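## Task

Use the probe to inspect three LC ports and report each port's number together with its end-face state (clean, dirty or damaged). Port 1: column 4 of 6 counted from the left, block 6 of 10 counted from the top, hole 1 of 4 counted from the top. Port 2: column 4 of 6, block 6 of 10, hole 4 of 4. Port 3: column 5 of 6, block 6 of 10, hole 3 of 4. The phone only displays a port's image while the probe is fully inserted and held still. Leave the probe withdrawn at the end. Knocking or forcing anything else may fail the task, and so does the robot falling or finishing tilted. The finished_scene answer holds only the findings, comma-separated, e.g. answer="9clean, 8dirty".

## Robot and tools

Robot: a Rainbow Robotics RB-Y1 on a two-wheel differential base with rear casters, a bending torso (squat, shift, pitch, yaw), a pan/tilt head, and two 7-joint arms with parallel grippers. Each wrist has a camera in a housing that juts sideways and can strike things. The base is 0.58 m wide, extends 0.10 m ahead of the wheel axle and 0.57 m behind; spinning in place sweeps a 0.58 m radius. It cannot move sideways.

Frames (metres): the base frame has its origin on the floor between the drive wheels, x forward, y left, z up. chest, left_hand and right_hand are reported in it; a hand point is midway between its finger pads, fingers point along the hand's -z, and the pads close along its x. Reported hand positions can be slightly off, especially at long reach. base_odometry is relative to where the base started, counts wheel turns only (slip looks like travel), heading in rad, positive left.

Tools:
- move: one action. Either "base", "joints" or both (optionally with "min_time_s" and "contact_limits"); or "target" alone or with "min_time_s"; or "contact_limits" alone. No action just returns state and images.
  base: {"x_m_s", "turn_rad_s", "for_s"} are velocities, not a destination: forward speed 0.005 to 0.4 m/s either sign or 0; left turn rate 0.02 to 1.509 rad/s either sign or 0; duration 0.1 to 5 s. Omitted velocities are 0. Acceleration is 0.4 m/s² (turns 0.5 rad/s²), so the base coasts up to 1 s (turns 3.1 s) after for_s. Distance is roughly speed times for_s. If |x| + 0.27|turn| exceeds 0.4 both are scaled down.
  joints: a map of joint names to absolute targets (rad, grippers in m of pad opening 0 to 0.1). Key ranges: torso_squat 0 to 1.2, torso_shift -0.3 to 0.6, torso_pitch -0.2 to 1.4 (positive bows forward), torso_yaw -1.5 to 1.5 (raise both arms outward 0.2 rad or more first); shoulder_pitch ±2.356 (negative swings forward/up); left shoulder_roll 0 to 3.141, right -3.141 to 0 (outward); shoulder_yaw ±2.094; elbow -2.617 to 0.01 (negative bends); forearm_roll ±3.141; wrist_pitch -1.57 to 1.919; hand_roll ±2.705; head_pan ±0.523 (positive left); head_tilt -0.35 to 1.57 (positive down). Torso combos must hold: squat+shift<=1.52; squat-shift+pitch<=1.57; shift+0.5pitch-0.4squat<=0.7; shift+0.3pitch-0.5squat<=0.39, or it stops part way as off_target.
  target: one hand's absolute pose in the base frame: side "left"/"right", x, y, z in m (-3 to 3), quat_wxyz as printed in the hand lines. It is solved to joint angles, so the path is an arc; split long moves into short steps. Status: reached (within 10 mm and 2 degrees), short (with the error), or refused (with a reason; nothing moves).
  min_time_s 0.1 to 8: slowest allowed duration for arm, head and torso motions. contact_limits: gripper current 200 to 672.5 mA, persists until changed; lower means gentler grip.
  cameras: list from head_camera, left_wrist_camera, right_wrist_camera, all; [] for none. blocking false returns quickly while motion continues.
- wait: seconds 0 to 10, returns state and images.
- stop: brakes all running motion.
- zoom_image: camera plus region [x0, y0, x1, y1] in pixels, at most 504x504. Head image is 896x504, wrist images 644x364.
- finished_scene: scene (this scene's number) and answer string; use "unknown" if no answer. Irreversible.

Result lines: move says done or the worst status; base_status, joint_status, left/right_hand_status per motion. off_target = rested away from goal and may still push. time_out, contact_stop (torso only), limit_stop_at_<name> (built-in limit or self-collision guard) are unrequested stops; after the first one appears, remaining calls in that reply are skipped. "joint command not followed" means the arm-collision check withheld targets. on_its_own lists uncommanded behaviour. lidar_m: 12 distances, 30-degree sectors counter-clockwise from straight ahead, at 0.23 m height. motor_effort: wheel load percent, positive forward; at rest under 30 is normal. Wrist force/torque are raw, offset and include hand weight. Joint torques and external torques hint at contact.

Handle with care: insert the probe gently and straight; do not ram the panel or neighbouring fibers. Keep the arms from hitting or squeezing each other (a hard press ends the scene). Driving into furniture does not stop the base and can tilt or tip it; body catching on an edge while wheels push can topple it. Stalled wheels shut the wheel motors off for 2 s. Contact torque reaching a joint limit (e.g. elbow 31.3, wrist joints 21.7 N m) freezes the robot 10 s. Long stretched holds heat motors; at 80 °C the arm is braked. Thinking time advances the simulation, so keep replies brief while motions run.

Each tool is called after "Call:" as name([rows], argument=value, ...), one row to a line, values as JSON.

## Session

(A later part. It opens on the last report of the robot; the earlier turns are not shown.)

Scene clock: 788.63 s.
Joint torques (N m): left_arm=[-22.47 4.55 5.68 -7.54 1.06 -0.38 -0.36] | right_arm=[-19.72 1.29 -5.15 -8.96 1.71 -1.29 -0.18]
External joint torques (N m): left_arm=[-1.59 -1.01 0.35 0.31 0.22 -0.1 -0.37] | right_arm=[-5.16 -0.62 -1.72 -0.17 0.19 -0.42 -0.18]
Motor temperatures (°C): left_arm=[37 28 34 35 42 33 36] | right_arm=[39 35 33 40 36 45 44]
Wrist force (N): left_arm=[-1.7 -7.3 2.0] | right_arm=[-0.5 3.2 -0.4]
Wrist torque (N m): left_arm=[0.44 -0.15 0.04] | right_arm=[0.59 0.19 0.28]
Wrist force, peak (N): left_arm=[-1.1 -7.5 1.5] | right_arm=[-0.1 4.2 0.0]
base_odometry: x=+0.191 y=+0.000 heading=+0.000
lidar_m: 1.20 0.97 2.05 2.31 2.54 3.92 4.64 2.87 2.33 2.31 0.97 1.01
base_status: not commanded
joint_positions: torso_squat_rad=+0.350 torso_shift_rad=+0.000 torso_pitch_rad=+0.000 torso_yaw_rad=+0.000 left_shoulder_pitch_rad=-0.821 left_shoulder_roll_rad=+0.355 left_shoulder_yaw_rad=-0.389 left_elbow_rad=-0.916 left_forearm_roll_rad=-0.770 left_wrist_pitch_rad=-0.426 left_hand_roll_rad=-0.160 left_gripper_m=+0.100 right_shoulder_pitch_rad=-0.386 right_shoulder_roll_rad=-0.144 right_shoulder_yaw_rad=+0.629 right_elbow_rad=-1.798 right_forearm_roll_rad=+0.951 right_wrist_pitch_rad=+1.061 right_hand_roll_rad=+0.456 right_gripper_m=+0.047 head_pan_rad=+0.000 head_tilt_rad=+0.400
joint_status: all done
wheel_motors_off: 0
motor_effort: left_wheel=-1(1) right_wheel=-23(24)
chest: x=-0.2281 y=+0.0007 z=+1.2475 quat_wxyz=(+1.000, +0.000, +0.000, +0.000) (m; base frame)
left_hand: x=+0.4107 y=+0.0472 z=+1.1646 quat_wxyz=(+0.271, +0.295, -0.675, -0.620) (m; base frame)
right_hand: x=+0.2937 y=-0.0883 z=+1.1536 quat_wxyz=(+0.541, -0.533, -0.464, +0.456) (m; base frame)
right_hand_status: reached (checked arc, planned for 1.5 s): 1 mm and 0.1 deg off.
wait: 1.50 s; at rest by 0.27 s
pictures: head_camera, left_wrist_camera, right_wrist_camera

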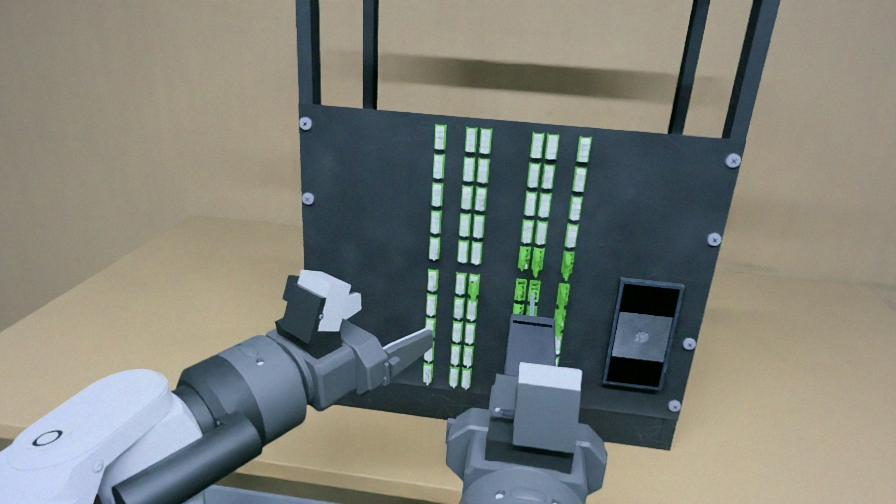

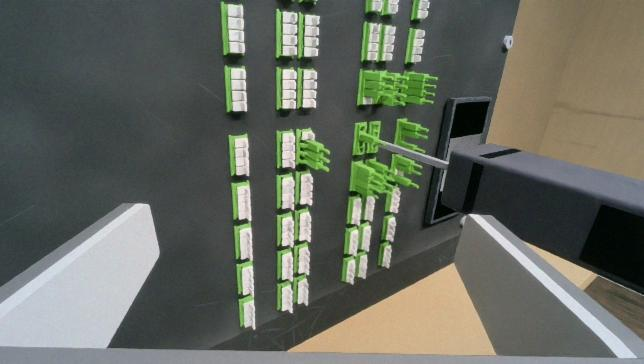

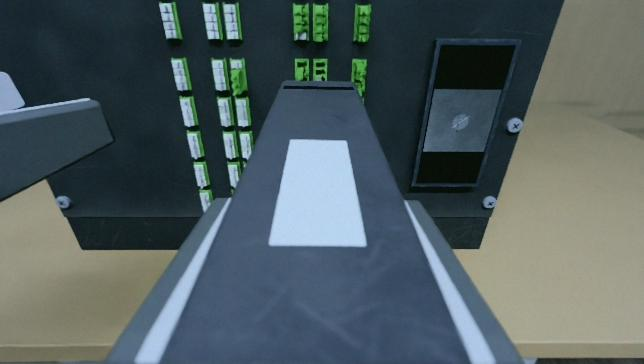

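Displayed with no force.

Call:
zoom_image(camera="right_wrist_camera", region=[440, 100, 482, 142])

Call:
zoom_image(camera="head_camera", region=[622, 315, 662, 357])

Scaled by 12.000 from the camera's 644x364 image, which has a finer 1265x715 frame.

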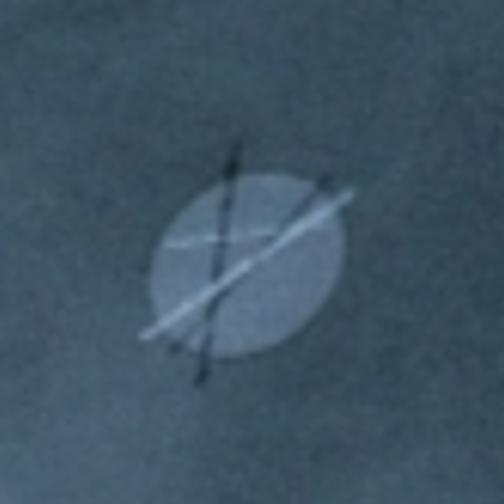

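Scaled by 12.000 from the camera's 896x504 image, which has a finer 1280x720 frame.

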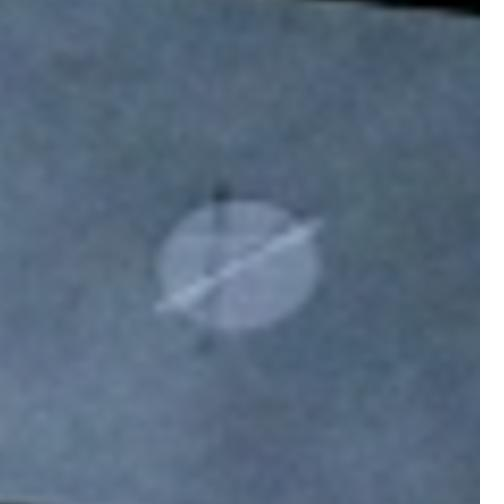

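Call:
move(target={"side":"right","x":0.2780,"y":-0.0858,"z":1.1542,"quat_wxyz":[0.5408,-0.5337,-0.4638,0.4556]}, min_time_s=2, cameras=[])

Call:
move(target={"side":"right","x":0.2200,"y":-0.0767,"z":1.1542,"quat_wxyz":[0.5408,-0.5337,-0.4638,0.4556]}, min_time_s=3, cameras=["head_camera"])

Call:
finished_scene(scene=1, answer="1dirty, 2clean, 3damaged")

Scene clock: 796.83 s.
Joint torques (N m): left_arm=[-22.38 4.58 5.82 -7.42 1.08 -0.4 -0.39] | right_arm=[-14.44 4.08 -2.63 -10.86 2.24 -0.85 0.32]
External joint torques (N m): left_arm=[-1.51 -0.98 0.5 0.43 0.24 -0.12 -0.4] | right_arm=[-0.67 1.76 0.61 -2.09 0.71 0.05 0.33]
Motor temperatures (°C): left_arm=[37 28 34 35 42 33 36] | right_arm=[39 35 33 40 36 45 44]
Wrist force (N): left_arm=[-1.4 -7.1 1.5] | right_arm=[-0.8 3.3 -0.4]
Wrist torque (N m): left_arm=[0.42 -0.11 0.02] | right_arm=[0.56 0.36 0.28]
Wrist force, peak (N): left_arm=[-1.3 -7.3 2.1] | right_arm=[-1.0 7.6 -1.2]
move: done
base_odometry: x=+0.191 y=+0.000 heading=+0.000
lidar_m: 1.20 0.97 2.05 2.32 2.54 3.92 4.64 2.88 2.33 2.31 0.97 1.01
base_status: not commanded
joint_positions: torso_squat_rad=+0.350 torso_shift_rad=+0.000 torso_pitch_rad=+0.000 torso_yaw_rad=+0.000 left_shoulder_pitch_rad=-0.821 left_shoulder_roll_rad=+0.355 left_shoulder_yaw_rad=-0.389 left_elbow_rad=-0.916 left_forearm_roll_rad=-0.770 left_wrist_pitch_rad=-0.426 left_hand_roll_rad=-0.160 left_gripper_m=+0.100 right_shoulder_pitch_rad=-0.347 right_shoulder_roll_rad=-0.143 right_shoulder_yaw_rad=+0.656 right_elbow_rad=-1.855 right_forearm_roll_rad=+0.972 right_wrist_pitch_rad=+1.086 right_hand_roll_rad=+0.472 right_gripper_m=+0.047 head_pan_rad=+0.000 head_tilt_rad=+0.400
joint_status: all done
wheel_motors_off: 0
motor_effort: left_wheel=-1(2) right_wheel=-23(25)
chest: x=-0.2280 y=+0.0007 z=+1.2475 quat_wxyz=(+1.000, +0.000, +0.000, +0.000) (m; base frame)
left_hand: x=+0.4108 y=+0.0472 z=+1.1646 quat_wxyz=(+0.271, +0.295, -0.675, -0.620) (m; base frame)
right_hand: x=+0.2782 y=-0.0860 z=+1.1540 quat_wxyz=(+0.541, -0.534, -0.464, +0.456) (m; base frame)
right_hand_status: reached (checked arc, planned for 2.0 s): 0 mm and 0.0 deg off.
pictures: none
No camera images: "cameras" was empty.

Scene clock: 800.17 s.
Joint torques (N m): left_arm=[-22.28 4.47 5.79 -7.33 0.99 -0.36 -0.24] | right_arm=[-11.06 5.55 -1.54 -10.69 2.33 -0.95 0.27]
External joint torques (N m): left_arm=[-1.41 -1.09 0.46 0.52 0.15 -0.08 -0.26] | right_arm=[-0.23 1.86 0.88 -2 0.79 0.03 0.28]
Motor temperatures (°C): left_arm=[37 28 34 35 42 33 36] | right_arm=[39 35 33 40 36 45 44]
Wrist force (N): left_arm=[-1.3 -6.8 1.5] | right_arm=[-0.7 3.3 -0.2]
Wrist torque (N m): left_arm=[0.38 -0.10 0.03] | right_arm=[0.56 0.39 0.27]
Wrist force, peak (N): left_arm=[-1.5 -7.3 2.1] | right_arm=[-0.7 3.5 -0.4]
move: done
base_odometry: x=+0.191 y=+0.000 heading=+0.000
lidar_m: 1.19 0.96 2.06 2.31 2.54 3.92 4.64 2.89 2.33 2.31 0.96 1.01
base_status: not commanded
joint_positions: torso_squat_rad=+0.350 torso_shift_rad=+0.000 torso_pitch_rad=+0.000 torso_yaw_rad=+0.000 left_shoulder_pitch_rad=-0.821 left_shoulder_roll_rad=+0.355 left_shoulder_yaw_rad=-0.389 left_elbow_rad=-0.916 left_forearm_roll_rad=-0.770 left_wrist_pitch_rad=-0.426 left_hand_roll_rad=-0.160 left_gripper_m=+0.100 right_shoulder_pitch_rad=-0.204 right_shoulder_roll_rad=-0.137 right_shoulder_yaw_rad=+0.774 right_elbow_rad=-2.035 right_forearm_roll_rad=+1.073 right_wrist_pitch_rad=+1.168 right_hand_roll_rad=+0.519 right_gripper_m=+0.047 head_pan_rad=+0.000 head_tilt_rad=+0.400
joint_status: all done
wheel_motors_off: 0
motor_effort: left_wheel=-1(1) right_wheel=-24(25)
chest: x=-0.2280 y=+0.0007 z=+1.2475 quat_wxyz=(+1.000, +0.000, +0.000, +0.000) (m; base frame)
left_hand: x=+0.4108 y=+0.0472 z=+1.1646 quat_wxyz=(+0.271, +0.295, -0.675, -0.620) (m; base frame)
right_hand: x=+0.2209 y=-0.0768 z=+1.1541 quat_wxyz=(+0.541, -0.533, -0.464, +0.456) (m; base frame)
right_hand_status: reached (checked arc, planned for 3.0 s): 1 mm and 0.1 deg off.
pictures: head_camera

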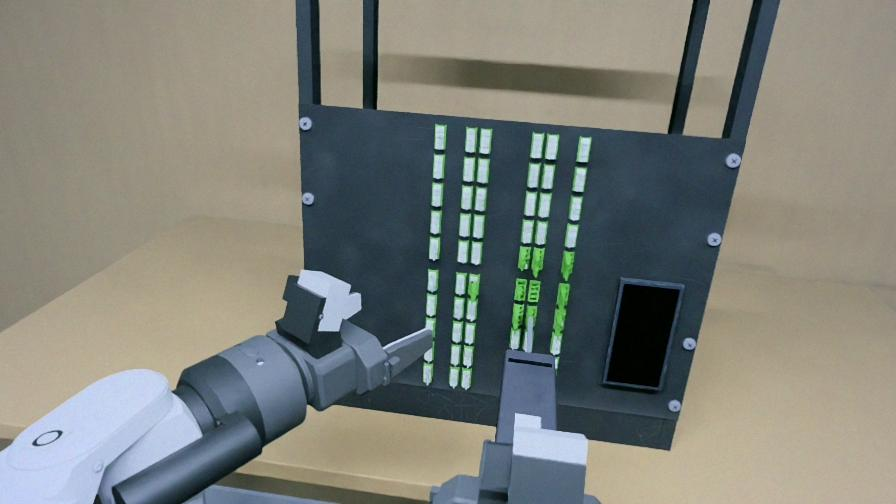

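The scene is finished: the task was done.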